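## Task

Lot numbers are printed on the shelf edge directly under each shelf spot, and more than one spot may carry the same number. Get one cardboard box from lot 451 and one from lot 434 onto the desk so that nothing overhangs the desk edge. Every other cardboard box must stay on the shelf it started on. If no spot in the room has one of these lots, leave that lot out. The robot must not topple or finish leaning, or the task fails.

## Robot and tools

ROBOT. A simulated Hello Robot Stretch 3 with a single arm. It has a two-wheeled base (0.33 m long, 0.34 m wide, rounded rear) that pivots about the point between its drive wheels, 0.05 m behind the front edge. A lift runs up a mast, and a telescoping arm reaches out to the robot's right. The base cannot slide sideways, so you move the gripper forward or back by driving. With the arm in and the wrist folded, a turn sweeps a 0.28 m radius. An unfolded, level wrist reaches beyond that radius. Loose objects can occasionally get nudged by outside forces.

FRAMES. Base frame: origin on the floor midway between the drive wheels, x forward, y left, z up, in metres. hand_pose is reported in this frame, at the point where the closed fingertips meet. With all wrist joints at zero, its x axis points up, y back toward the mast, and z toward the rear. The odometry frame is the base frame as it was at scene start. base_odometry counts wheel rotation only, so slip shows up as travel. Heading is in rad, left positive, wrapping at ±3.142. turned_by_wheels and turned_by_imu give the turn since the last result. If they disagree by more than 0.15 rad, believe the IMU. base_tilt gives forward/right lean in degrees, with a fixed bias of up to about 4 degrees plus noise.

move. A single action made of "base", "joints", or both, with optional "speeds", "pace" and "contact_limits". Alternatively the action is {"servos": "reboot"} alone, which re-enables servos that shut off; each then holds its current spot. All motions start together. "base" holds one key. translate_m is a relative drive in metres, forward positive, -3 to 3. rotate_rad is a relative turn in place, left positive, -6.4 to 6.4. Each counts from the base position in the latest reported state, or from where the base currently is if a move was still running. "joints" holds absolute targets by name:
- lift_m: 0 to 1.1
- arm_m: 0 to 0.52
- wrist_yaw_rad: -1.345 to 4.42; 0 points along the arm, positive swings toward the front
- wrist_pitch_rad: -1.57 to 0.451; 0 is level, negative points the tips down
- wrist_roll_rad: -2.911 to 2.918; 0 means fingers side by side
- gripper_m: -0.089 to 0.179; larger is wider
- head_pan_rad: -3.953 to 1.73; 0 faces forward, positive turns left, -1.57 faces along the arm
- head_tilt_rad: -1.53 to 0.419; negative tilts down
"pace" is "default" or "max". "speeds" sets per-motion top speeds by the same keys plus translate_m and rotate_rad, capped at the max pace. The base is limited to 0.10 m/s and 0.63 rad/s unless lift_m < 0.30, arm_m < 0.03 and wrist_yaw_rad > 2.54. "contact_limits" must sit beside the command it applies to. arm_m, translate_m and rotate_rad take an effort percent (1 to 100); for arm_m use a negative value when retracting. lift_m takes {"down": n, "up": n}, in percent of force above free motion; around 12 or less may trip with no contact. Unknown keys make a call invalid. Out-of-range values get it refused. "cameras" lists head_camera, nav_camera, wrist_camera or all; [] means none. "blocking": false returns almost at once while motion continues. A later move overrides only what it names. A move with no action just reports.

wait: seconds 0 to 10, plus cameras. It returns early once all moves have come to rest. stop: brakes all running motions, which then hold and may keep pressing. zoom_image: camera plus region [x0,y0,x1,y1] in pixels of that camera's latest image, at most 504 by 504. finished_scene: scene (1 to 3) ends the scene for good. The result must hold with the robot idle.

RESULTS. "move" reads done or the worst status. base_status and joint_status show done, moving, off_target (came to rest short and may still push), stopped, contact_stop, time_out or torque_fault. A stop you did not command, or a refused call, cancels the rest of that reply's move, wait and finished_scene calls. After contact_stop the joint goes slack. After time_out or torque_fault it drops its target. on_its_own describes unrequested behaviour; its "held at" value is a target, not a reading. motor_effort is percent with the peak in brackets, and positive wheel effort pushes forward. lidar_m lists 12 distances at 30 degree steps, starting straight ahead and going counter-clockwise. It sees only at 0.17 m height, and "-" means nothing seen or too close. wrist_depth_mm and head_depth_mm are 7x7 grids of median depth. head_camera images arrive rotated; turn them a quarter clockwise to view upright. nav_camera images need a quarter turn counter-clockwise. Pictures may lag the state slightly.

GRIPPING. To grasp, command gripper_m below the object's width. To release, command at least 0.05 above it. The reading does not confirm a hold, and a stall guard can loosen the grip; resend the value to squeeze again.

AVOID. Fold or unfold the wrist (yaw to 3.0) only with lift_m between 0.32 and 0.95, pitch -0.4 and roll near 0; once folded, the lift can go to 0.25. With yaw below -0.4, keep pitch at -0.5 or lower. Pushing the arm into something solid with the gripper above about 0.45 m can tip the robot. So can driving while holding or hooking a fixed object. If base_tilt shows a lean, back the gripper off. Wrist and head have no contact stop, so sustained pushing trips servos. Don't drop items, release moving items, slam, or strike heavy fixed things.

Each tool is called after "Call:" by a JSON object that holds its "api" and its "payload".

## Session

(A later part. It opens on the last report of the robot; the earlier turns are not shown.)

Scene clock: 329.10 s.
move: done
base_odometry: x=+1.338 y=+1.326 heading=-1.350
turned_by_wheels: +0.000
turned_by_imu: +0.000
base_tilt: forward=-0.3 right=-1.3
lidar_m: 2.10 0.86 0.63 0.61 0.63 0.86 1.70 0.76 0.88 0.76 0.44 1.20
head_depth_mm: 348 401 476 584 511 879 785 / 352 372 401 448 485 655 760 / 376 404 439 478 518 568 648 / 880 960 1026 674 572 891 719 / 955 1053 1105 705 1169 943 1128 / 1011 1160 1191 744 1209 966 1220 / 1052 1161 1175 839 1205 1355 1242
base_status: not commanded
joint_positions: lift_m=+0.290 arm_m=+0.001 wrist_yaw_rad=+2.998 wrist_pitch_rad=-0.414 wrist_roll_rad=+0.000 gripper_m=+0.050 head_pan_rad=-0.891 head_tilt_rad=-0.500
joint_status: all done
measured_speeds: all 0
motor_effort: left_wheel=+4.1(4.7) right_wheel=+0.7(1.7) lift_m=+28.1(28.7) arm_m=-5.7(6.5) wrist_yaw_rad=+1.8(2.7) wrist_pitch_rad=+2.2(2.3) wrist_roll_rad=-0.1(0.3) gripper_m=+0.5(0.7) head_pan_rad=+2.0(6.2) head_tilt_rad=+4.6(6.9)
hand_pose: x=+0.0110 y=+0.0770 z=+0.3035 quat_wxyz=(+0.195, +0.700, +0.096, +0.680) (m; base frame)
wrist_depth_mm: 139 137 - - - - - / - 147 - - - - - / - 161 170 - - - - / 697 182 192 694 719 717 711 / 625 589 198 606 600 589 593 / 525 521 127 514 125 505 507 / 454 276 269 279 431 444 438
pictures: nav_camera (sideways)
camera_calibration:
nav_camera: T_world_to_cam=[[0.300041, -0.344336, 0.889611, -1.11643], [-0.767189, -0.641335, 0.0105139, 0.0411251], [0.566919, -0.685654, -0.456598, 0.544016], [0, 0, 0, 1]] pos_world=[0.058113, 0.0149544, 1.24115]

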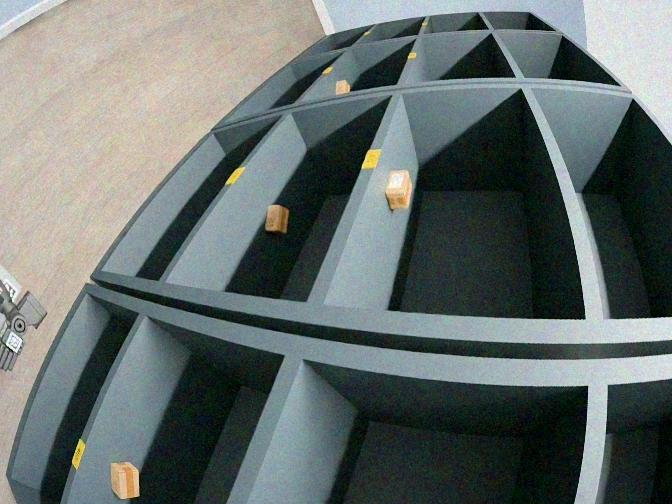

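Call:
{"api": "move", "payload": {"joints": {"head_pan_rad": -1.9, "head_tilt_rad": -0.7}, "cameras": ["nav_camera"]}}

Call:
{"api": "zoom_image", "payload": {"camera": "nav_camera", "region": [150, 150, 400, 400]}}

Call:
{"api": "move", "payload": {"base": {"translate_m": 0.75}, "joints": {"head_pan_rad": -1.57, "head_tilt_rad": -0.6}, "pace": "max", "cameras": ["nav_camera"]}}

Call:
{"api": "zoom_image", "payload": {"camera": "nav_camera", "region": [80, 100, 400, 480]}}

Scene clock: 338.50 s.
move: done
base_odometry: x=+1.338 y=+1.326 heading=-1.350
turned_by_wheels: +0.000
turned_by_imu: +0.000
base_tilt: forward=-0.2 right=-1.3
lidar_m: 2.10 0.86 0.63 0.61 0.63 0.86 1.70 0.76 0.88 0.76 0.45 1.20
head_depth_mm: 821 889 713 950 979 1093 1177 / 802 901 704 578 995 1219 1152 / 770 867 694 547 994 858 1134 / 744 834 622 539 980 828 1109 / 718 798 677 515 973 806 1074 / 694 769 673 490 970 800 1050 / 669 742 664 486 933 798 1028
base_status: not commanded
joint_positions: lift_m=+0.290 arm_m=+0.001 wrist_yaw_rad=+2.998 wrist_pitch_rad=-0.414 wrist_roll_rad=+0.000 gripper_m=+0.050 head_pan_rad=-1.928 head_tilt_rad=-0.699
joint_status: all done
measured_speeds: all 0
motor_effort: left_wheel=+4.2(4.8) right_wheel=+0.5(1.5) lift_m=+29.8(29.8) arm_m=-3.9(5.0) wrist_yaw_rad=+2.3(2.9) wrist_pitch_rad=+2.2(2.2) wrist_roll_rad=+0.0(0.3) gripper_m=+0.4(0.8) head_pan_rad=+2.3(4.9) head_tilt_rad=-6.0(10.2)
hand_pose: x=+0.0110 y=+0.0770 z=+0.3035 quat_wxyz=(+0.195, +0.700, +0.096, +0.680) (m; base frame)
wrist_depth_mm: 139 137 - - - - - / - 148 - - - - - / - 161 170 - - - - / 696 182 191 700 732 714 708 / 615 590 198 608 601 592 586 / 524 523 127 512 126 509 506 / 457 276 267 279 434 442 439
pictures: nav_camera (sideways)
camera_calibration:
nav_camera: T_world_to_cam=[[-0.201585, -0.589349, 0.782324, -0.973416], [-0.943259, 0.331983, 0.00703914, 0.04676], [-0.263866, -0.736516, -0.622832, 0.765369], [0, 0, 0, 1]] pos_world=[0.049836, -0.0254997, 1.23789]

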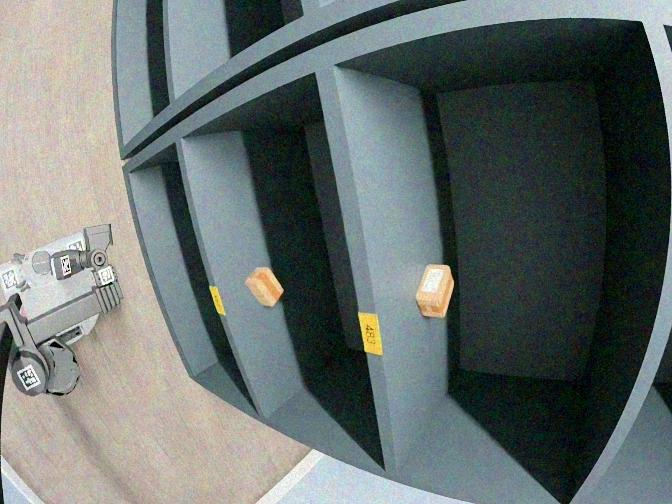

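Scaled by 2.016 from the camera's 672x504 image, which has a finer 792x594 frame.

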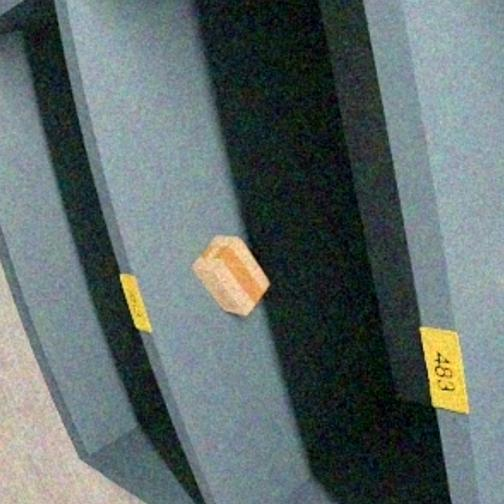

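Scene clock: 342.33 s.
move: done
base_odometry: x=+1.502 y=+0.594 heading=-1.351
turned_by_wheels: +0.000
turned_by_imu: +0.001
base_tilt: forward=-0.3 right=-1.3
lidar_m: 2.28 0.86 0.63 0.61 0.63 0.86 2.38 0.60 0.64 0.85 0.56 0.57
head_depth_mm: 691 759 817 603 504 885 754 / 692 758 818 596 499 882 751 / 690 760 816 565 493 875 747 / 690 759 816 533 490 847 742 / 688 755 813 554 487 865 738 / 691 757 804 573 972 861 732 / 687 756 804 569 963 859 732
base_status: done
joint_positions: lift_m=+0.290 arm_m=+0.001 wrist_yaw_rad=+2.998 wrist_pitch_rad=-0.414 wrist_roll_rad=+0.000 gripper_m=+0.050 head_pan_rad=-1.570 head_tilt_rad=-0.600
joint_status: all done
measured_speeds: all 0
motor_effort: left_wheel=-0.7(12.7) right_wheel=+4.3(14.4) lift_m=+30.1(30.5) arm_m=-2.2(4.5) wrist_yaw_rad=+1.7(2.7) wrist_pitch_rad=+2.2(2.4) wrist_roll_rad=-0.2(0.3) gripper_m=+0.3(0.9) head_pan_rad=+3.1(5.4) head_tilt_rad=+3.5(6.2)
hand_pose: x=+0.0110 y=+0.0770 z=+0.3035 quat_wxyz=(+0.195, +0.700, +0.096, +0.680) (m; base frame)
wrist_depth_mm: 139 137 - - - - - / - 148 - - - - - / - 161 170 - - - - / 695 181 192 705 723 724 710 / 615 596 198 605 601 590 594 / 524 530 127 515 125 509 504 / 454 275 267 280 435 444 439
pictures: nav_camera (sideways)
camera_calibration:
nav_camera: T_world_to_cam=[[0.0174641, -0.542579, 0.839823, -1.04979], [-0.999789, -0.0185451, 0.00880924, 0.0448547], [0.0107949, -0.8398, -0.542789, 0.659576], [0, 0, 0, 1]] pos_world=[0.0560588, -0.0148501, 1.23925]

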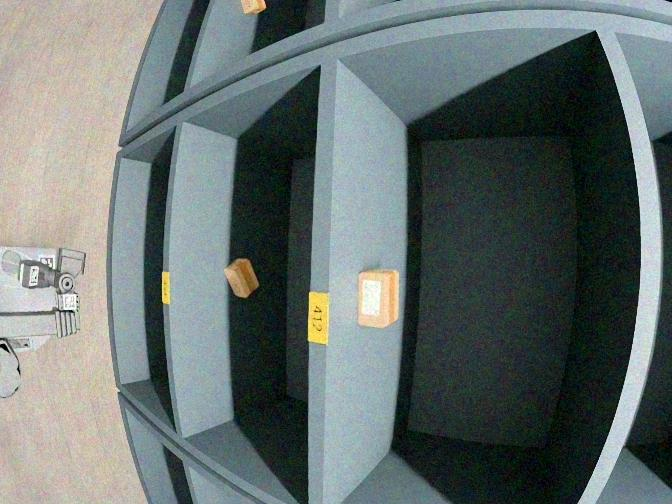

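Scaled by 1.326 from the camera's 672x504 image, which has a finer 792x594 frame.

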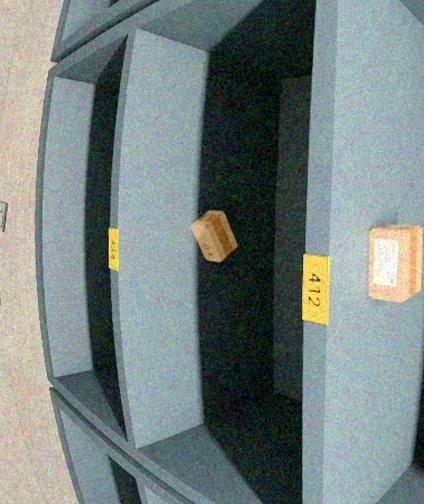

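Call:
{"api": "zoom_image", "payload": {"camera": "nav_camera", "region": [150, 265, 185, 310]}}

Call:
{"api": "move", "payload": {"joints": {"head_pan_rad": -1.57, "head_tilt_rad": -0.85}, "cameras": ["head_camera"]}}

Call:
{"api": "zoom_image", "payload": {"camera": "head_camera", "region": [420, 200, 720, 380]}}

Scaled by 11.200 from the camera's 672x504 image, which has a finer 792x594 frame.

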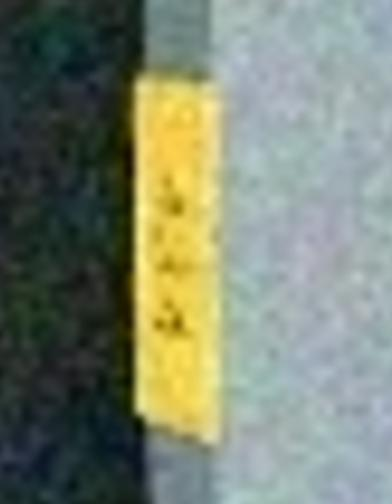

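Scene clock: 349.97 s.
move: done
base_odometry: x=+1.502 y=+0.594 heading=-1.351
turned_by_wheels: +0.000
turned_by_imu: +0.000
base_tilt: forward=-0.2 right=-1.2
lidar_m: 2.29 0.86 0.63 0.60 0.63 0.86 2.38 0.61 0.64 0.85 0.55 0.57
head_depth_mm: 712 716 529 1011 891 1093 1118 / 712 706 525 1007 883 1159 1117 / 710 700 511 997 876 1160 1111 / 713 691 498 987 871 1153 1117 / 711 680 508 1007 867 1164 1113 / 715 671 505 999 857 1157 1108 / 712 664 499 994 855 1133 1099
base_status: not commanded
joint_positions: lift_m=+0.290 arm_m=+0.001 wrist_yaw_rad=+2.998 wrist_pitch_rad=-0.414 wrist_roll_rad=+0.000 gripper_m=+0.050 head_pan_rad=-1.570 head_tilt_rad=-0.849
joint_status: all done
measured_speeds: all 0
motor_effort: left_wheel=-0.7(1.2) right_wheel=+4.8(4.9) lift_m=+30.5(31.5) arm_m=-0.3(1.9) wrist_yaw_rad=+1.4(2.5) wrist_pitch_rad=+2.2(2.2) wrist_roll_rad=+0.1(0.3) gripper_m=+0.2(0.7) head_pan_rad=+3.6(4.7) head_tilt_rad=-6.9(8.8)
hand_pose: x=+0.0110 y=+0.0770 z=+0.3035 quat_wxyz=(+0.195, +0.700, +0.096, +0.680) (m; base frame)
wrist_depth_mm: 139 137 - - - - - / - 147 - - - - - / - 161 170 - - - - / 693 182 192 694 728 715 711 / 617 591 198 606 601 599 590 / 523 520 127 514 125 508 508 / 454 275 268 280 436 443 441
pictures: head_camera (sideways)
camera_calibration:
head_camera: T_world_to_cam=[[-0.046999, 0.714077, -0.698488, 0.92417], [0.997488, -0.00355619, -0.0707533, 0.0855898], [-0.0530072, -0.700058, -0.712116, 0.882511], [0, 0, 0, 1]] pos_world=[0.00483975, -0.0418149, 1.28003]

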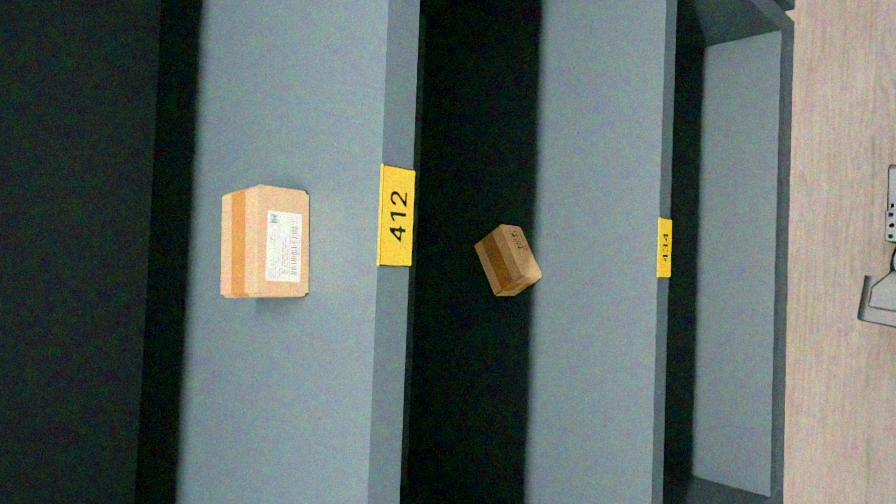

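Scaled by 1.680 from the camera's 896x504 image, which has a finer 1280x720 frame.

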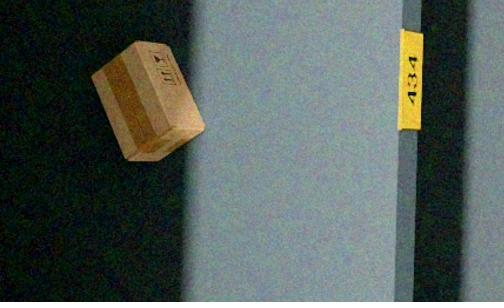

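Call:
{"api": "move", "payload": {"joints": {"lift_m": 0.70}, "pace": "max", "cameras": []}}

Call:
{"api": "move", "payload": {"joints": {"wrist_yaw_rad": 0, "wrist_pitch_rad": -0.4}, "cameras": ["wrist_camera","head_camera"]}}

Scene clock: 370.50 s.
move: done
base_odometry: x=+1.502 y=+0.594 heading=-1.351
turned_by_wheels: +0.000
turned_by_imu: +0.000
base_tilt: forward=-0.3 right=-1.2
lidar_m: 2.29 0.86 0.63 0.61 0.63 0.86 2.39 0.60 0.64 0.85 0.56 0.57
head_depth_mm: 711 713 529 1007 887 1092 323 / 713 706 525 1003 884 1166 317 / 710 697 510 994 878 806 328 / 712 686 498 992 871 1148 360 / 713 679 507 1009 866 1120 380 / 712 670 504 998 860 1160 1106 / 712 658 499 994 851 1133 1100
base_status: not commanded
joint_positions: lift_m=+0.700 arm_m=+0.001 wrist_yaw_rad=+2.998 wrist_pitch_rad=-0.415 wrist_roll_rad=+0.000 gripper_m=+0.050 head_pan_rad=-1.570 head_tilt_rad=-0.850
joint_status: all done
measured_speeds: all 0
motor_effort: left_wheel=-0.9(1.5) right_wheel=+4.2(5.2) lift_m=+28.6(34.2) arm_m=+2.0(2.3) wrist_yaw_rad=+0.8(3.1) wrist_pitch_rad=+2.2(2.4) wrist_roll_rad=-0.1(0.4) gripper_m=+0.1(0.8) head_pan_rad=+2.9(3.3) head_tilt_rad=-6.0(7.2)
hand_pose: x=+0.0110 y=+0.0769 z=+0.7134 quat_wxyz=(+0.195, +0.700, +0.096, +0.680) (m; base frame)
wrist_depth_mm: 139 137 - - - - - / - 147 - - - - - / - 161 170 - - - - / - 178 188 - - - - / - - 197 - 149 - - / - - 127 959 124 - 988 / 895 99 277 885 848 860 862
pictures: none
No camera images: "cameras" was empty.

Scene clock: 373.00 s.
move: done
base_odometry: x=+1.502 y=+0.594 heading=-1.351
turned_by_wheels: +0.000
turned_by_imu: +0.000
base_tilt: forward=-0.3 right=-1.1
lidar_m: 2.29 0.86 0.63 0.61 0.63 0.86 2.38 0.60 0.64 0.85 0.56 0.57
head_depth_mm: 712 713 529 1008 884 1090 323 / 711 705 524 1010 882 1161 316 / 713 698 511 993 871 805 327 / 712 686 497 992 871 440 360 / 713 678 507 1007 863 1166 1109 / 713 671 504 1003 860 1157 1102 / 713 659 499 993 852 1126 1100
base_status: not commanded
joint_positions: lift_m=+0.700 arm_m=+0.001 wrist_yaw_rad=+0.003 wrist_pitch_rad=-0.415 wrist_roll_rad=+0.000 gripper_m=+0.050 head_pan_rad=-1.570 head_tilt_rad=-0.850
joint_status: all done
measured_speeds: all 0
motor_effort: left_wheel=-0.8(1.4) right_wheel=+4.2(5.1) lift_m=+23.5(27.7) arm_m=+2.8(3.7) wrist_yaw_rad=-4.8(6.8) wrist_pitch_rad=+2.3(4.9) wrist_roll_rad=-0.3(0.3) gripper_m=+0.0(0.9) head_pan_rad=+2.4(3.1) head_tilt_rad=-6.4(7.1)
hand_pose: x=-0.0208 y=-0.3703 z=+0.7134 quat_wxyz=(+0.692, +0.147, -0.691, -0.145) (m; base frame)
wrist_depth_mm: 477 - - - - - 534 / 481 - - - - - 578 / 480 - - - - - - / 486 505 504 450 511 508 502 / 436 435 429 417 424 424 421 / 375 371 126 364 125 363 356 / 321 100 311 317 310 316 315
pictures: head_camera (sideways), wrist_camera
camera_calibration:
head_camera: T_world_to_cam=[[-0.0470225, 0.714918, -0.697626, 0.923027], [0.997486, -0.0034549, -0.0707747, 0.085622], [-0.0530083, -0.6992, -0.712958, 0.883699], [0, 0, 0, 1]] pos_world=[0.00483968, -0.0417099, 1.28003]
wrist_camera: T_world_to_cam=[[-0.998878, -0.0400252, -0.0253138, -0.0109448], [-0.00250026, 0.578341, -0.815791, 0.828697], [0.0472922, -0.814812, -0.577793, 0.277602], [0, 0, 0, 1]] pos_world=[-0.021989, -0.253514, 0.836163]

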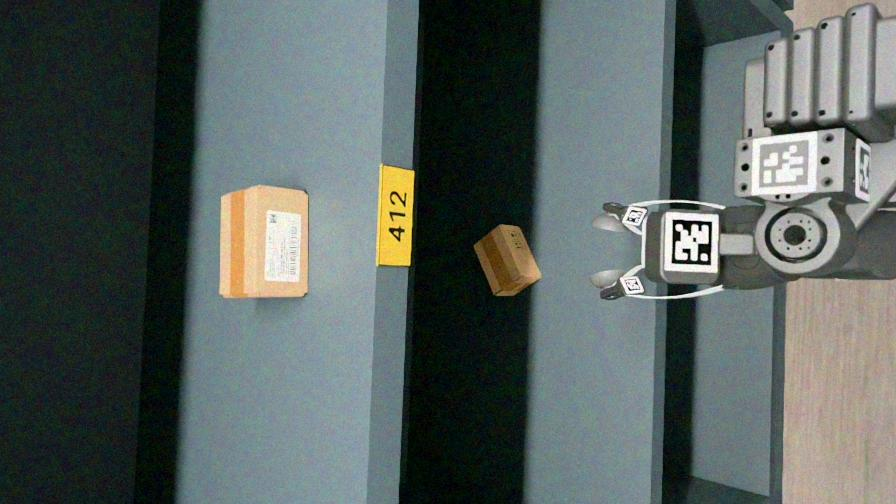

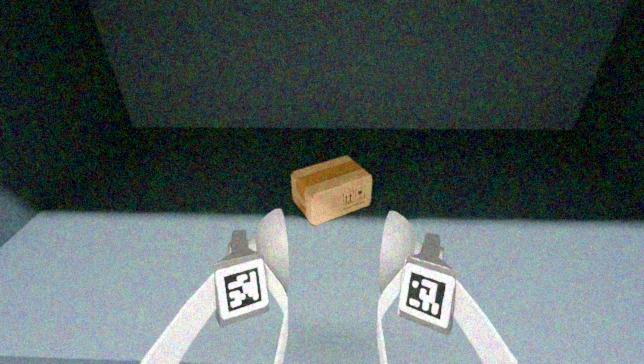

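Call:
{"api": "move", "payload": {"base": {"translate_m": -0.071}, "joints": {"wrist_yaw_rad": 0.35, "wrist_pitch_rad": -0.2, "gripper_m": 0.179, "lift_m": 0.56}, "cameras": []}}

Call:
{"api": "move", "payload": {"joints": {"arm_m": 0.06, "lift_m": 0.52}, "cameras": ["wrist_camera"]}}

Scene clock: 393.67 s.
move: done
base_odometry: x=+1.487 y=+0.664 heading=-1.350
turned_by_wheels: +0.000
turned_by_imu: +0.000
base_tilt: forward=-0.3 right=-1.1
lidar_m: 2.34 0.86 0.63 0.61 0.63 0.86 2.37 0.57 0.55 0.85 0.64 0.61
head_depth_mm: 711 714 528 961 884 982 1115 / 713 706 524 1002 881 1161 1087 / 712 694 520 998 876 1154 439 / 716 686 511 1011 870 1125 498 / 714 680 498 1006 862 1118 1074 / 712 670 501 999 861 1117 1101 / 716 660 500 990 854 1152 1101
base_status: done
joint_positions: lift_m=+0.560 arm_m=+0.001 wrist_yaw_rad=+0.347 wrist_pitch_rad=-0.222 wrist_roll_rad=+0.000 gripper_m=+0.179 head_pan_rad=-1.570 head_tilt_rad=-0.850
joint_status: all done
measured_speeds: all 0
motor_effort: left_wheel=-2.4(10.6) right_wheel=-10.2(11.1) lift_m=+23.7(26.0) arm_m=+5.2(5.6) wrist_yaw_rad=+2.1(4.1) wrist_pitch_rad=+3.5(6.2) wrist_roll_rad=+0.1(0.3) gripper_m=+0.6(84.3) head_pan_rad=+1.9(2.5) head_tilt_rad=-5.0(6.6)
hand_pose: x=+0.0617 y=-0.3757 z=+0.6189 quat_wxyz=(+0.706, +0.198, -0.678, +0.044) (m; base frame)
wrist_depth_mm: 392 465 - - - - - / 391 475 - - - - - / 403 485 - - - - - / 400 446 443 444 372 441 437 / 355 319 333 334 330 332 328 / 118 144 273 266 265 265 264 / 445 - 279 238 222 215 105
pictures: none
No camera images: "cameras" was empty.

Scene clock: 395.27 s.
move: done
base_odometry: x=+1.487 y=+0.664 heading=-1.350
turned_by_wheels: +0.000
turned_by_imu: +0.000
base_tilt: forward=-0.2 right=-1.3
lidar_m: 2.34 0.86 0.63 0.61 0.63 0.86 2.37 0.57 0.55 0.85 0.64 0.61
head_depth_mm: 711 713 530 959 886 980 1116 / 712 708 524 1000 879 1164 1084 / 713 696 520 999 874 1154 493 / 710 687 512 1013 868 791 565 / 713 679 498 1005 865 1118 1106 / 715 671 501 1000 856 1134 1101 / 715 661 499 997 855 1159 1098
base_status: not commanded
joint_positions: lift_m=+0.520 arm_m=+0.060 wrist_yaw_rad=+0.347 wrist_pitch_rad=-0.221 wrist_roll_rad=+0.000 gripper_m=+0.179 head_pan_rad=-1.570 head_tilt_rad=-0.850
joint_status: all done
measured_speeds: all 0
motor_effort: left_wheel=-2.6(2.9) right_wheel=-10.3(10.9) lift_m=+27.3(27.3) arm_m=+14.1(14.8) wrist_yaw_rad=+1.3(3.1) wrist_pitch_rad=+3.4(3.6) wrist_roll_rad=-0.2(0.3) gripper_m=+0.3(1.4) head_pan_rad=+1.5(2.0) head_tilt_rad=-6.0(6.4)
hand_pose: x=+0.0618 y=-0.4351 z=+0.5790 quat_wxyz=(+0.706, +0.198, -0.678, +0.044) (m; base frame)
wrist_depth_mm: 387 465 - - - - - / 390 475 - - - - - / 397 472 475 472 306 462 424 / 351 349 347 344 310 343 341 / 277 249 262 260 258 258 270 / 118 144 209 207 207 208 206 / 118 197 180 174 173 167 107
pictures: wrist_camera
camera_calibration:
wrist_camera: T_world_to_cam=[[-0.925439, -0.378479, -0.017782, -0.0906474], [-0.140278, 0.385843, -0.911837, 0.737099], [0.351973, -0.841355, -0.410166, 0.0158144], [0, 0, 0, 1]] pos_world=[0.0139441, -0.305407, 0.676989]

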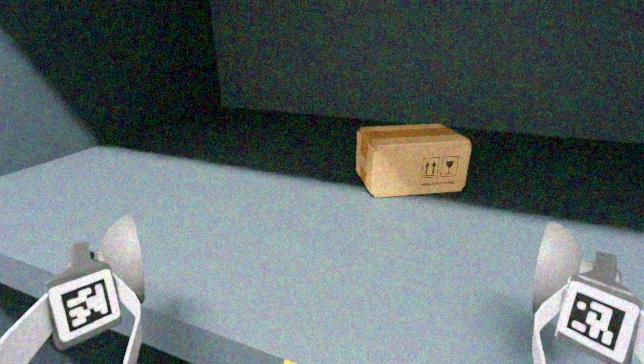

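Call:
{"api": "move", "payload": {"joints": {"arm_m": 0.246, "lift_m": 0.513}, "contact_limits": {"arm_m": 35}, "cameras": ["wrist_camera"]}}

Scene clock: 407.27 s.
move: done
base_odometry: x=+1.487 y=+0.664 heading=-1.350
turned_by_wheels: +0.000
turned_by_imu: +0.000
base_tilt: forward=-0.5 right=-1.3
lidar_m: 2.34 0.86 0.63 0.61 0.63 0.86 2.37 0.57 0.55 0.85 0.65 0.61
head_depth_mm: 714 714 529 958 889 989 1114 / 713 705 524 1003 877 1163 1092 / 713 696 519 999 698 581 1059 / 715 688 513 1012 721 1140 1110 / 714 677 498 1005 845 1146 1109 / 714 671 502 997 856 1167 1098 / 716 660 499 993 854 1164 1098
base_status: not commanded
joint_positions: lift_m=+0.513 arm_m=+0.246 wrist_yaw_rad=+0.347 wrist_pitch_rad=-0.221 wrist_roll_rad=+0.000 gripper_m=+0.179 head_pan_rad=-1.570 head_tilt_rad=-0.850
joint_status: all done
measured_speeds: all 0
motor_effort: left_wheel=-2.2(2.9) right_wheel=-9.7(11.3) lift_m=+26.7(30.5) arm_m=+12.6(15.5) wrist_yaw_rad=+2.0(3.0) wrist_pitch_rad=+3.4(3.6) wrist_roll_rad=+0.0(0.4) gripper_m=+0.2(1.4) head_pan_rad=+0.7(1.5) head_tilt_rad=-6.1(6.1)
contact_limits: arm_m 35 (drawing in: default 31, maximum 55; extending or still: default 40, maximum 69)
hand_pose: x=+0.0618 y=-0.6211 z=+0.5720 quat_wxyz=(+0.706, +0.198, -0.678, +0.044) (m; base frame)
wrist_depth_mm: 388 446 - - - - - / 392 458 - - - - - / 400 448 441 - - - - / 331 329 330 326 326 303 302 / 261 236 235 155 154 243 243 / 119 144 190 141 147 188 - / 155 165 165 152 158 163 107
pictures: wrist_camera
camera_calibration:
wrist_camera: T_world_to_cam=[[-0.925433, -0.378495, -0.0177477, -0.1612], [-0.140282, 0.385751, -0.911876, 0.802463], [0.351987, -0.84139, -0.410083, -0.143622], [0, 0, 0, 1]] pos_world=[0.0139441, -0.491407, 0.669989]

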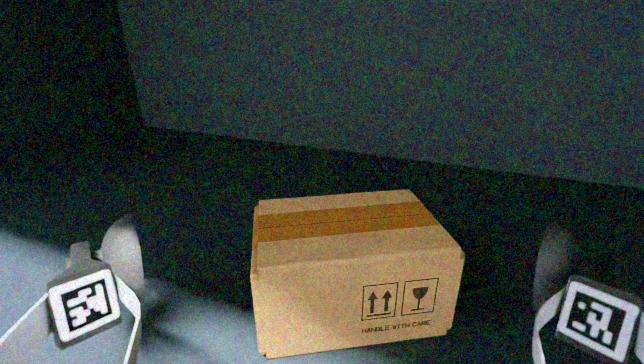

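Call:
{"api": "move", "payload": {"joints": {"gripper_m": 0.045}, "cameras": ["wrist_camera"]}}

Call:
{"api": "move", "payload": {"joints": {"lift_m": 0.60}, "cameras": ["wrist_camera"]}}

Call:
{"api": "move", "payload": {"joints": {"arm_m": 0}, "cameras": ["wrist_camera"]}}

Scene clock: 415.47 s.
move: done
base_odometry: x=+1.487 y=+0.664 heading=-1.350
turned_by_wheels: +0.000
turned_by_imu: +0.000
base_tilt: forward=-0.5 right=-1.1
lidar_m: 2.34 0.86 0.63 0.60 0.63 0.86 2.36 0.57 0.55 0.85 0.65 0.61
head_depth_mm: 711 714 530 958 890 980 1112 / 711 707 524 1005 879 1163 1088 / 712 697 518 997 699 579 1062 / 711 689 512 1016 720 1146 1111 / 714 679 499 1009 842 1141 1110 / 714 668 502 999 860 1159 1100 / 715 660 499 991 854 1152 1094
base_status: not commanded
joint_positions: lift_m=+0.513 arm_m=+0.246 wrist_yaw_rad=+0.347 wrist_pitch_rad=-0.221 wrist_roll_rad=+0.000 gripper_m=+0.046 head_pan_rad=-1.570 head_tilt_rad=-0.850
joint_status: all done
measured_speeds: all 0
motor_effort: left_wheel=-2.3(3.0) right_wheel=-10.1(10.6) lift_m=+30.0(31.5) arm_m=+3.2(6.6) wrist_yaw_rad=+2.3(3.3) wrist_pitch_rad=+3.3(3.5) wrist_roll_rad=+0.1(0.3) gripper_m=-16.4(87.1) head_pan_rad=+0.3(0.8) head_tilt_rad=-4.7(5.4)
contact_limits: arm_m 35 (drawing in: default 31, maximum 55; extending or still: default 40, maximum 69)
hand_pose: x=+0.0618 y=-0.6212 z=+0.5721 quat_wxyz=(+0.706, +0.198, -0.678, +0.044) (m; base frame)
wrist_depth_mm: 393 444 - - - - - / 392 462 - - - - - / 399 451 443 - - - - / 332 333 329 328 327 304 302 / 250 248 156 155 154 244 243 / 199 199 139 146 148 188 195 / 172 - 155 156 158 124 169
pictures: wrist_camera
camera_calibration:
wrist_camera: T_world_to_cam=[[-0.925453, -0.378446, -0.0177828, -0.161152], [-0.140154, 0.385586, -0.911965, 0.80244], [0.351986, -0.841488, -0.409882, -0.143805], [0, 0, 0, 1]] pos_world=[0.013944, -0.491406, 0.669988]

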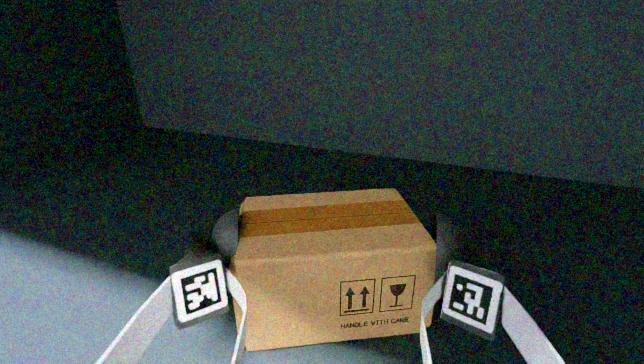

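Scene clock: 417.10 s.
move: done
base_odometry: x=+1.487 y=+0.664 heading=-1.350
turned_by_wheels: +0.000
turned_by_imu: +0.000
base_tilt: forward=-0.3 right=-1.2
lidar_m: 2.34 0.86 0.63 0.60 0.63 0.86 2.37 0.57 0.55 0.85 0.64 0.61
head_depth_mm: 713 712 530 959 888 979 1113 / 711 704 524 1003 881 501 414 / 712 695 518 1000 577 805 1101 / 711 688 512 989 631 1143 1110 / 713 679 498 851 846 1147 1107 / 715 670 503 1000 860 1157 1107 / 713 660 499 995 850 1156 1101
base_status: not commanded
joint_positions: lift_m=+0.600 arm_m=+0.246 wrist_yaw_rad=+0.347 wrist_pitch_rad=-0.224 wrist_roll_rad=+0.000 gripper_m=+0.046 head_pan_rad=-1.570 head_tilt_rad=-0.850
joint_status: all done
measured_speeds: all 0
motor_effort: left_wheel=-2.4(2.9) right_wheel=-10.2(10.7) lift_m=+31.5(33.2) arm_m=-0.6(2.4) wrist_yaw_rad=+2.8(3.6) wrist_pitch_rad=+4.0(4.2) wrist_roll_rad=+0.0(0.3) gripper_m=-15.5(16.3) head_pan_rad=+0.6(0.7) head_tilt_rad=-3.8(5.4)
contact_limits: arm_m 35 (drawing in: default 31, maximum 55; extending or still: default 40, maximum 69)
hand_pose: x=+0.0617 y=-0.6209 z=+0.6582 quat_wxyz=(+0.706, +0.199, -0.678, +0.043) (m; base frame)
wrist_depth_mm: 391 446 - - - - - / 392 466 - - - - - / 403 483 - - - - - / 414 482 494 - - - - / 386 405 156 156 150 361 - / 324 323 139 146 148 319 319 / 280 252 154 158 252 251 267
pictures: wrist_camera
camera_calibration:
wrist_camera: T_world_to_cam=[[-0.925469, -0.378399, -0.0179163, -0.159395], [-0.141296, 0.388683, -0.910473, 0.881844], [0.351486, -0.840083, -0.41318, -0.105154], [0, 0, 0, 1]] pos_world=[0.0140454, -0.49141, 0.756592]

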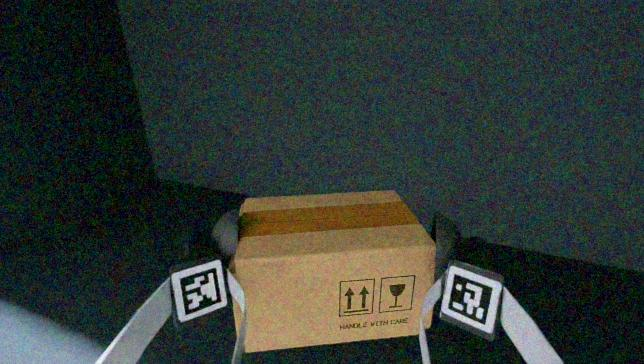

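Scene clock: 420.13 s.
move: done
base_odometry: x=+1.487 y=+0.664 heading=-1.350
turned_by_wheels: +0.000
turned_by_imu: +0.000
base_tilt: forward=-0.3 right=-1.2
lidar_m: 2.34 0.86 0.63 0.61 0.63 0.86 2.36 0.57 0.55 0.85 0.64 0.61
head_depth_mm: 711 715 531 959 887 985 1114 / 711 705 525 1003 879 1160 406 / 711 698 520 999 881 1152 397 / 714 689 512 1015 867 807 439 / 715 678 499 1008 863 686 1088 / 714 670 503 1002 859 1160 1106 / 714 660 500 990 854 1151 1092
base_status: not commanded
joint_positions: lift_m=+0.600 arm_m=+0.001 wrist_yaw_rad=+0.347 wrist_pitch_rad=-0.224 wrist_roll_rad=+0.000 gripper_m=+0.046 head_pan_rad=-1.570 head_tilt_rad=-0.850
joint_status: all done
measured_speeds: all 0
motor_effort: left_wheel=-2.4(3.0) right_wheel=-10.2(10.8) lift_m=+25.6(31.8) arm_m=-12.3(14.5) wrist_yaw_rad=+2.0(3.5) wrist_pitch_rad=+4.1(4.2) wrist_roll_rad=+0.1(0.3) gripper_m=-15.8(16.3) head_pan_rad=-0.8(1.1) head_tilt_rad=-4.6(5.2)
hand_pose: x=+0.0617 y=-0.3755 z=+0.6582 quat_wxyz=(+0.706, +0.199, -0.678, +0.043) (m; base frame)
wrist_depth_mm: 390 472 - - - - - / 390 474 - - - - - / 401 487 - - - - - / 414 489 508 504 501 496 494 / 388 407 156 156 155 401 400 / 378 337 139 146 148 320 319 / 445 - 155 158 253 252 269
pictures: wrist_camera
camera_calibration:
wrist_camera: T_world_to_cam=[[-0.925437, -0.378477, -0.0179538, -0.0665275], [-0.141292, 0.388671, -0.910479, 0.786463], [0.351573, -0.840054, -0.413166, 0.100998], [0, 0, 0, 1]] pos_world=[0.0140453, -0.24601, 0.756592]

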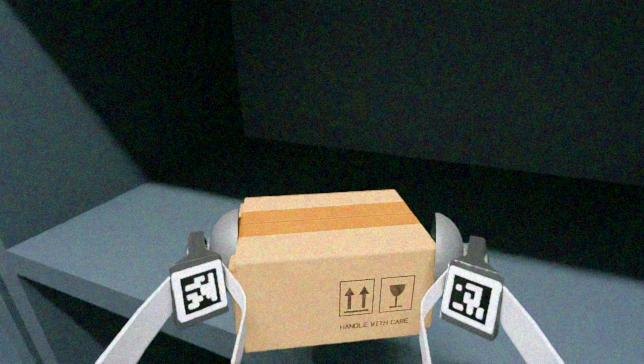

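Call:
{"api": "move", "payload": {"joints": {"wrist_yaw_rad": 1.9, "lift_m": 0.7, "head_pan_rad": -2.0, "head_tilt_rad": -0.7}, "cameras": ["nav_camera"]}}

Call:
{"api": "move", "payload": {"base": {"translate_m": -0.9}, "cameras": []}}

Call:
{"api": "move", "payload": {"base": {"translate_m": -0.88}, "cameras": []}}

Call:
{"api": "move", "payload": {"base": {"rotate_rad": -1.571}, "pace": "max", "cameras": ["nav_camera"]}}

Scene clock: 450.93 s.
move: done
base_odometry: x=+1.487 y=+0.664 heading=-1.350
turned_by_wheels: +0.000
turned_by_imu: +0.000
base_tilt: forward=-0.5 right=-1.3
lidar_m: 2.34 0.86 0.63 0.61 0.63 0.86 2.37 0.57 0.55 0.85 0.65 0.61
head_depth_mm: 452 484 541 653 970 1313 1189 / 518 554 594 625 746 1005 1167 / 607 656 658 573 867 879 344 / 732 806 685 541 979 853 339 / 735 823 678 516 974 807 394 / 705 782 669 490 969 799 400 / 677 748 661 485 932 796 726
base_status: not commanded
joint_positions: lift_m=+0.700 arm_m=+0.001 wrist_yaw_rad=+1.897 wrist_pitch_rad=-0.225 wrist_roll_rad=+0.000 gripper_m=+0.046 head_pan_rad=-2.007 head_tilt_rad=-0.700
joint_status: all done
measured_speeds: all 0
motor_effort: left_wheel=-2.3(2.8) right_wheel=-9.8(10.7) lift_m=+30.3(35.1) arm_m=-10.0(11.2) wrist_yaw_rad=+1.9(6.0) wrist_pitch_rad=+4.3(4.3) wrist_roll_rad=-0.2(0.4) gripper_m=-16.1(16.4) head_pan_rad=+3.7(5.1) head_tilt_rad=+3.1(4.2)
hand_pose: x=+0.2102 y=-0.0673 z=+0.7581 quat_wxyz=(+0.474, +0.617, -0.345, +0.525) (m; base frame)
wrist_depth_mm: - - - - - - - / - - - - - - - / - - - - - - - / - - - - - - - / - - 153 156 155 - - / - - 139 146 148 - - / - 963 155 157 961 124 -
pictures: nav_camera (sideways)
camera_calibration:
nav_camera: T_world_to_cam=[[-0.248286, -0.572643, 0.781303, -0.971813], [-0.913926, 0.40582, 0.00700821, 0.0465854], [-0.321082, -0.712313, -0.624113, 0.767381], [0, 0, 0, 1]] pos_world=[0.0476804, -0.028792, 1.23789]

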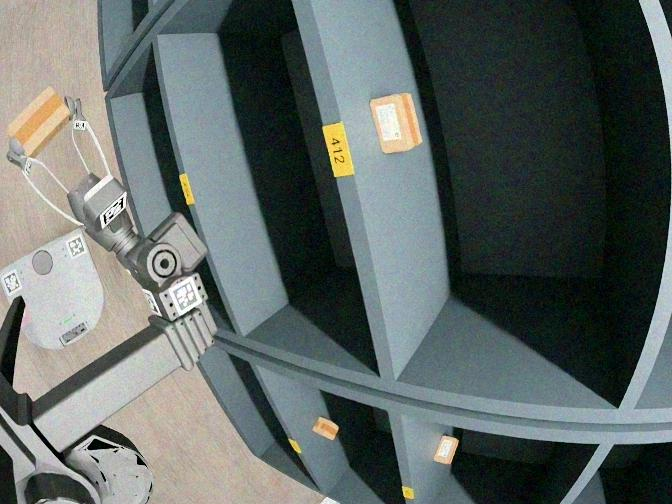

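Scene clock: 461.07 s.
move: done
base_odometry: x=+1.290 y=+1.542 heading=-1.350
turned_by_wheels: +0.000
turned_by_imu: -0.001
base_tilt: forward=-0.3 right=-1.3
lidar_m: 2.31 0.86 0.63 0.61 0.63 0.86 1.48 0.58 0.60 0.85 0.58 0.58
head_depth_mm: 507 536 573 653 1655 1396 1194 / 583 621 637 683 792 1293 1189 / 685 741 694 571 932 882 347 / 765 851 686 540 982 851 339 / 735 817 677 515 972 807 401 / 704 779 671 490 968 784 712 / 676 748 663 485 935 772 728
base_status: done
joint_positions: lift_m=+0.700 arm_m=+0.001 wrist_yaw_rad=+1.897 wrist_pitch_rad=-0.225 wrist_roll_rad=+0.000 gripper_m=+0.046 head_pan_rad=-2.000 head_tilt_rad=-0.700
joint_status: not commanded
measured_speeds: all 0
motor_effort: left_wheel=-5.4(10.3) right_wheel=-4.9(14.8) lift_m=+24.8(31.0) arm_m=-4.3(9.9) wrist_yaw_rad=+0.5(4.1) wrist_pitch_rad=+4.2(4.3) wrist_roll_rad=-0.2(0.3) gripper_m=-15.4(16.3) head_pan_rad=+4.0(4.1) head_tilt_rad=+2.9(3.9)
hand_pose: x=+0.2102 y=-0.0673 z=+0.7581 quat_wxyz=(+0.474, +0.617, -0.345, +0.525) (m; base frame)
wrist_depth_mm: - - - - - - - / - - - - - - - / - - - - - - - / - - - - - - - / - - 154 156 155 - - / - - 139 146 148 - - / - 965 155 158 969 124 -
pictures: none
No camera images: "cameras" was empty.

Scene clock: 471.00 s.
move: done
base_odometry: x=+1.097 y=+2.400 heading=-1.350
turned_by_wheels: +0.000
turned_by_imu: -0.001
base_tilt: forward=-0.3 right=-1.2
lidar_m: 2.25 0.86 0.63 0.60 0.63 0.63 0.61 0.63 0.86 2.34 0.59 0.58
head_depth_mm: 736 775 825 880 941 1017 1090 / 844 898 966 1041 1127 1247 1177 / 991 1071 1168 1279 1415 1365 348 / 1201 1317 1469 1643 1621 1368 339 / 1514 1719 1961 2018 1653 1365 401 / 2058 2462 2648 2078 1642 1356 1132 / 2547 2803 2804 2060 1633 1343 1160
base_status: done
joint_positions: lift_m=+0.700 arm_m=+0.001 wrist_yaw_rad=+1.897 wrist_pitch_rad=-0.225 wrist_roll_rad=+0.000 gripper_m=+0.046 head_pan_rad=-2.000 head_tilt_rad=-0.700
joint_status: not commanded
measured_speeds: all 0
motor_effort: left_wheel=-6.1(10.4) right_wheel=-4.8(14.4) lift_m=+25.2(25.8) arm_m=+1.5(4.6) wrist_yaw_rad=+2.4(4.1) wrist_pitch_rad=+4.2(4.3) wrist_roll_rad=-0.1(0.4) gripper_m=-15.6(16.6) head_pan_rad=+3.5(4.2) head_tilt_rad=+2.6(3.9)
hand_pose: x=+0.2102 y=-0.0673 z=+0.7581 quat_wxyz=(+0.474, +0.617, -0.345, +0.525) (m; base frame)
wrist_depth_mm: - - - - - - - / - - - - - - - / - - - - - - - / - - - - - - - / - - 153 156 155 - - / - - 139 146 148 - - / - 975 156 158 959 124 -
pictures: none
No camera images: "cameras" was empty.

Scene clock: 474.43 s.
move: done
base_odometry: x=+1.097 y=+2.400 heading=-2.921
turned_by_wheels: -1.571
turned_by_imu: -1.546
base_tilt: forward=-0.4 right=-1.2
lidar_m: 2.46 0.58 0.58 2.25 0.85 0.63 0.61 0.63 0.63 0.60 0.63 0.87
head_depth_mm: 610 698 804 886 952 1025 1099 / 582 661 762 904 1082 1234 1180 / 554 624 718 839 1018 1283 347 / 529 593 676 786 937 1166 338 / 508 565 640 739 872 1061 402 / 487 543 608 697 811 973 1064 / 470 518 579 659 760 905 1076
base_status: done
joint_positions: lift_m=+0.700 arm_m=+0.001 wrist_yaw_rad=+1.897 wrist_pitch_rad=-0.225 wrist_roll_rad=+0.000 gripper_m=+0.046 head_pan_rad=-2.000 head_tilt_rad=-0.700
joint_status: not commanded
measured_speeds: all 0
motor_effort: left_wheel=+8.4(12.7) right_wheel=-9.0(13.8) lift_m=+26.1(26.2) arm_m=-4.8(4.8) wrist_yaw_rad=+2.8(3.0) wrist_pitch_rad=+4.2(4.3) wrist_roll_rad=+0.0(0.4) gripper_m=-15.9(16.3) head_pan_rad=+2.7(3.9) head_tilt_rad=+2.8(3.4)
hand_pose: x=+0.2102 y=-0.0672 z=+0.7581 quat_wxyz=(+0.474, +0.617, -0.345, +0.525) (m; base frame)
wrist_depth_mm: - - - - - - - / - - - - - - - / - - - - - - - / - - - - - - - / - - 153 155 156 - - / - - 139 146 149 - - / - - 153 157 968 966 -
pictures: nav_camera (sideways)
camera_calibration:
nav_camera: T_world_to_cam=[[-0.244035, -0.574231, 0.781477, -0.972068], [-0.916852, 0.399166, 0.00699796, 0.0466417], [-0.315957, -0.714791, -0.623895, 0.76706], [0, 0, 0, 1]] pos_world=[0.0479026, -0.0285214, 1.23789]

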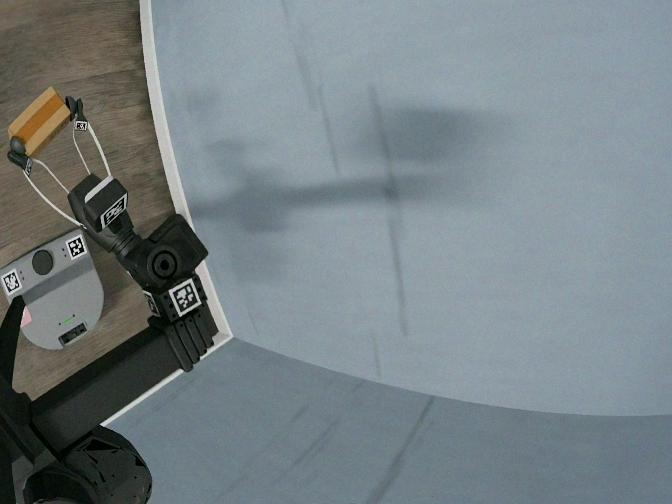

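Call:
{"api": "move", "payload": {"base": {"translate_m": 1.3}, "cameras": []}}

Call:
{"api": "move", "payload": {"base": {"rotate_rad": 1.158}, "joints": {"lift_m": 0.8}, "pace": "max", "cameras": []}}

Call:
{"api": "move", "payload": {"base": {"translate_m": 1.2}, "cameras": []}}

Call:
{"api": "move", "payload": {"base": {"translate_m": 0.166}, "cameras": []}}

Call:
{"api": "move", "payload": {"base": {"rotate_rad": 0.412}, "joints": {"head_pan_rad": -1.57, "head_tilt_rad": -0.7}, "cameras": ["head_camera","nav_camera"]}}

Scene clock: 505.20 s.
move: done
base_odometry: x=-0.171 y=+2.116 heading=-2.921
turned_by_wheels: +0.000
turned_by_imu: +0.000
base_tilt: forward=-0.4 right=-1.2
lidar_m: 1.85 1.60 1.98 1.60 0.61 0.59 1.89 0.87 0.65 0.62 0.65 0.90
head_depth_mm: 630 718 837 1005 1255 1394 1187 / 598 681 784 931 1146 1353 1176 / 571 643 738 868 1045 1282 347 / 546 613 696 813 967 1198 339 / 523 583 661 761 897 1090 402 / 502 557 628 716 840 1001 1092 / 484 534 598 677 787 927 1093
base_status: done
joint_positions: lift_m=+0.700 arm_m=+0.001 wrist_yaw_rad=+1.897 wrist_pitch_rad=-0.225 wrist_roll_rad=+0.000 gripper_m=+0.046 head_pan_rad=-2.000 head_tilt_rad=-0.700
joint_status: not commanded
measured_speeds: all 0
motor_effort: left_wheel=+8.1(13.5) right_wheel=+1.2(10.7) lift_m=+27.1(28.0) arm_m=-9.3(13.5) wrist_yaw_rad=+2.1(3.4) wrist_pitch_rad=+4.2(4.3) wrist_roll_rad=+0.0(0.4) gripper_m=-15.9(16.5) head_pan_rad=+3.0(3.8) head_tilt_rad=+2.8(3.3)
hand_pose: x=+0.2102 y=-0.0672 z=+0.7581 quat_wxyz=(+0.474, +0.617, -0.345, +0.525) (m; base frame)
wrist_depth_mm: - - - - - - - / - - - - - - - / - - - - - - - / - - - - - - - / - - 153 156 155 - - / - - 139 146 148 - - / - - 156 158 960 953 -
pictures: none
No camera images: "cameras" was empty.

Scene clock: 508.00 s.
move: done
base_odometry: x=-0.171 y=+2.116 heading=-1.763
turned_by_wheels: +1.158
turned_by_imu: +1.140
base_tilt: forward=-0.2 right=-1.1
lidar_m: 2.46 1.18 0.59 0.64 1.70 0.80 0.63 0.62 0.67 1.01 1.85 1.61
head_depth_mm: 541 587 640 705 785 888 1023 / 580 635 697 777 876 996 - / 630 689 768 868 992 1099 - / 684 760 855 972 1128 1318 - / 747 841 957 1115 1334 1378 - / 827 945 1089 1301 1545 1357 303 / 932 1076 1275 1565 1621 1346 1087
base_status: done
joint_positions: lift_m=+0.800 arm_m=+0.001 wrist_yaw_rad=+1.897 wrist_pitch_rad=-0.226 wrist_roll_rad=+0.000 gripper_m=+0.046 head_pan_rad=-2.000 head_tilt_rad=-0.700
joint_status: all done
measured_speeds: all 0
motor_effort: left_wheel=-7.7(13.4) right_wheel=+8.5(12.3) lift_m=+25.4(34.0) arm_m=-13.0(13.3) wrist_yaw_rad=+0.1(3.4) wrist_pitch_rad=+4.4(4.5) wrist_roll_rad=-0.2(0.3) gripper_m=-15.8(16.3) head_pan_rad=+2.8(3.5) head_tilt_rad=+2.6(3.1)
hand_pose: x=+0.2100 y=-0.0673 z=+0.8577 quat_wxyz=(+0.475, +0.617, -0.344, +0.524) (m; base frame)
wrist_depth_mm: - - - - - - - / - - - - - - - / - - - - - - - / - - - - - - - / - - 154 156 155 - - / - - 139 146 148 - - / - - 155 158 - - -
pictures: none
No camera images: "cameras" was empty.

Scene clock: 521.13 s.
move: done
base_odometry: x=-0.401 y=+0.938 heading=-1.763
turned_by_wheels: +0.000
turned_by_imu: +0.000
base_tilt: forward=-0.3 right=-1.2
lidar_m: 2.20 2.47 1.16 0.92 0.91 0.97 1.73 1.71 1.77 0.97 0.88 0.88
head_depth_mm: 1515 1643 1806 1957 1702 1392 1193 / 1624 1783 1952 2061 1686 1389 - / 1757 1928 2146 2132 1659 1417 - / 1727 1933 2216 2124 1676 1406 - / 1551 1726 1929 2053 1647 1394 - / 1415 1558 1738 1881 1657 1359 303 / 1302 1420 1559 918 1550 1319 1087
base_status: done
joint_positions: lift_m=+0.800 arm_m=+0.001 wrist_yaw_rad=+1.897 wrist_pitch_rad=-0.226 wrist_roll_rad=+0.000 gripper_m=+0.046 head_pan_rad=-2.000 head_tilt_rad=-0.700
joint_status: not commanded
measured_speeds: all 0
motor_effort: left_wheel=+3.3(9.1) right_wheel=+5.7(14.2) lift_m=+30.7(32.3) arm_m=-10.0(13.3) wrist_yaw_rad=+1.9(3.6) wrist_pitch_rad=+4.5(4.6) wrist_roll_rad=+0.1(0.3) gripper_m=-15.8(16.6) head_pan_rad=+2.4(3.4) head_tilt_rad=+2.9(3.1)
hand_pose: x=+0.2100 y=-0.0673 z=+0.8577 quat_wxyz=(+0.475, +0.617, -0.344, +0.524) (m; base frame)
wrist_depth_mm: - - - - - - - / - - - - - - - / - - - - - - - / - - - - - - - / - - 153 156 155 - - / - - 139 146 149 - - / - - 156 158 - - -
pictures: none
No camera images: "cameras" was empty.

Scene clock: 523.93 s.
move: done
base_odometry: x=-0.432 y=+0.775 heading=-1.764
turned_by_wheels: +0.000
turned_by_imu: +0.000
base_tilt: forward=-0.3 right=-1.2
lidar_m: 2.08 2.41 1.24 0.98 0.97 1.05 1.89 1.86 1.68 0.96 0.79 0.75
head_depth_mm: 1654 1782 1958 2086 1710 1397 1194 / 1771 1934 2120 2144 1693 1397 - / 1833 2045 2315 2146 1676 1411 - / 1634 1845 2109 2122 1668 1408 - / 1482 1629 1849 971 1647 1401 - / 1344 1477 1632 928 1556 1329 303 / 1238 1352 1407 919 800 1358 1090
base_status: done
joint_positions: lift_m=+0.800 arm_m=+0.001 wrist_yaw_rad=+1.897 wrist_pitch_rad=-0.226 wrist_roll_rad=+0.000 gripper_m=+0.046 head_pan_rad=-2.000 head_tilt_rad=-0.700
joint_status: not commanded
measured_speeds: all 0
motor_effort: left_wheel=+1.8(8.6) right_wheel=+8.8(13.7) lift_m=+30.5(31.1) arm_m=-9.3(10.0) wrist_yaw_rad=+1.8(3.7) wrist_pitch_rad=+4.4(4.5) wrist_roll_rad=+0.0(0.3) gripper_m=-16.0(16.4) head_pan_rad=+2.5(3.3) head_tilt_rad=+2.0(2.7)
hand_pose: x=+0.2100 y=-0.0673 z=+0.8577 quat_wxyz=(+0.475, +0.617, -0.344, +0.524) (m; base frame)
wrist_depth_mm: - - - - - - - / - - - - - - - / - - - - - - - / - - - - - - - / - - 153 155 156 - - / - - 139 146 148 - - / - - 156 158 - - -
pictures: none
No camera images: "cameras" was empty.

Scene clock: 525.70 s.
move: done
base_odometry: x=-0.432 y=+0.775 heading=-1.352
turned_by_wheels: +0.412
turned_by_imu: +0.404
base_tilt: forward=-0.3 right=-1.2
lidar_m: 2.41 1.38 1.01 0.97 1.01 1.94 1.86 1.87 0.95 0.79 0.75 1.83
head_depth_mm: 1083 1207 1295 969 806 1393 - / 1081 1210 1297 961 801 1361 - / 1089 1210 1294 953 794 1379 - / 1083 1215 1302 944 788 1372 306 / 1086 1212 1283 936 785 1336 1150 / 1086 1211 1269 927 776 1361 1162 / 1093 1221 1251 867 799 1319 1161
base_status: done
joint_positions: lift_m=+0.800 arm_m=+0.001 wrist_yaw_rad=+1.897 wrist_pitch_rad=-0.226 wrist_roll_rad=+0.000 gripper_m=+0.046 head_pan_rad=-1.563 head_tilt_rad=-0.700
joint_status: all done
measured_speeds: all 0
motor_effort: left_wheel=-8.5(12.6) right_wheel=+9.5(12.2) lift_m=+30.1(31.0) arm_m=-9.4(10.1) wrist_yaw_rad=+1.9(3.3) wrist_pitch_rad=+4.4(4.5) wrist_roll_rad=+0.1(0.3) gripper_m=-15.7(16.1) head_pan_rad=-3.0(4.9) head_tilt_rad=+1.5(4.4)
hand_pose: x=+0.2100 y=-0.0673 z=+0.8577 quat_wxyz=(+0.475, +0.617, -0.344, +0.524) (m; base frame)
wrist_depth_mm: - - - - - - - / - - - - - - - / - - - - - - - / - - - - - - - / - - 153 155 155 - - / - - 139 146 149 - - / - - 155 158 - - -
pictures: head_camera (sideways), nav_camera (sideways)
camera_calibration:
head_camera: T_world_to_cam=[[-0.0509154, 0.602241, -0.796689, 1.05214], [0.997566, -0.00738446, -0.0693353, 0.0837505], [-0.0476396, -0.798281, -0.600399, 0.737196], [0, 0, 0, 1]] pos_world=[0.00514309, -0.0445331, 1.28665]
nav_camera: T_world_to_cam=[[0.0217976, -0.623544, 0.781484, -0.973711], [-0.999633, -0.026155, 0.00701343, 0.0471726], [0.0160665, -0.781351, -0.623885, 0.76501], [0, 0, 0, 1]] pos_world=[0.0560889, -0.00817714, 1.23789]

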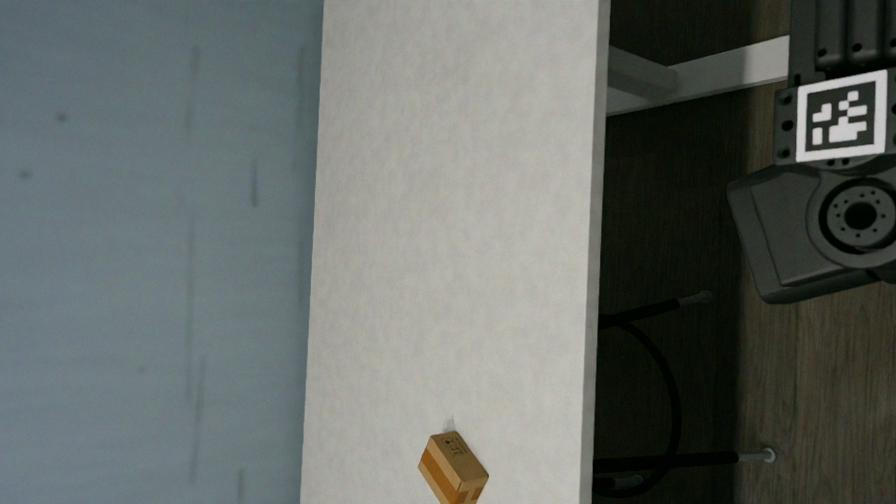

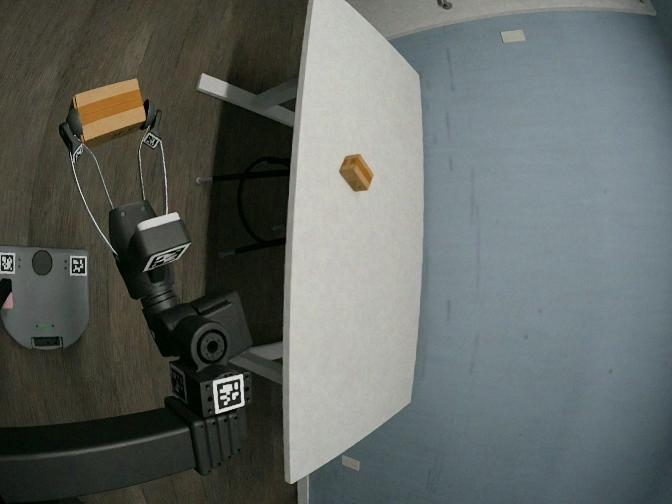

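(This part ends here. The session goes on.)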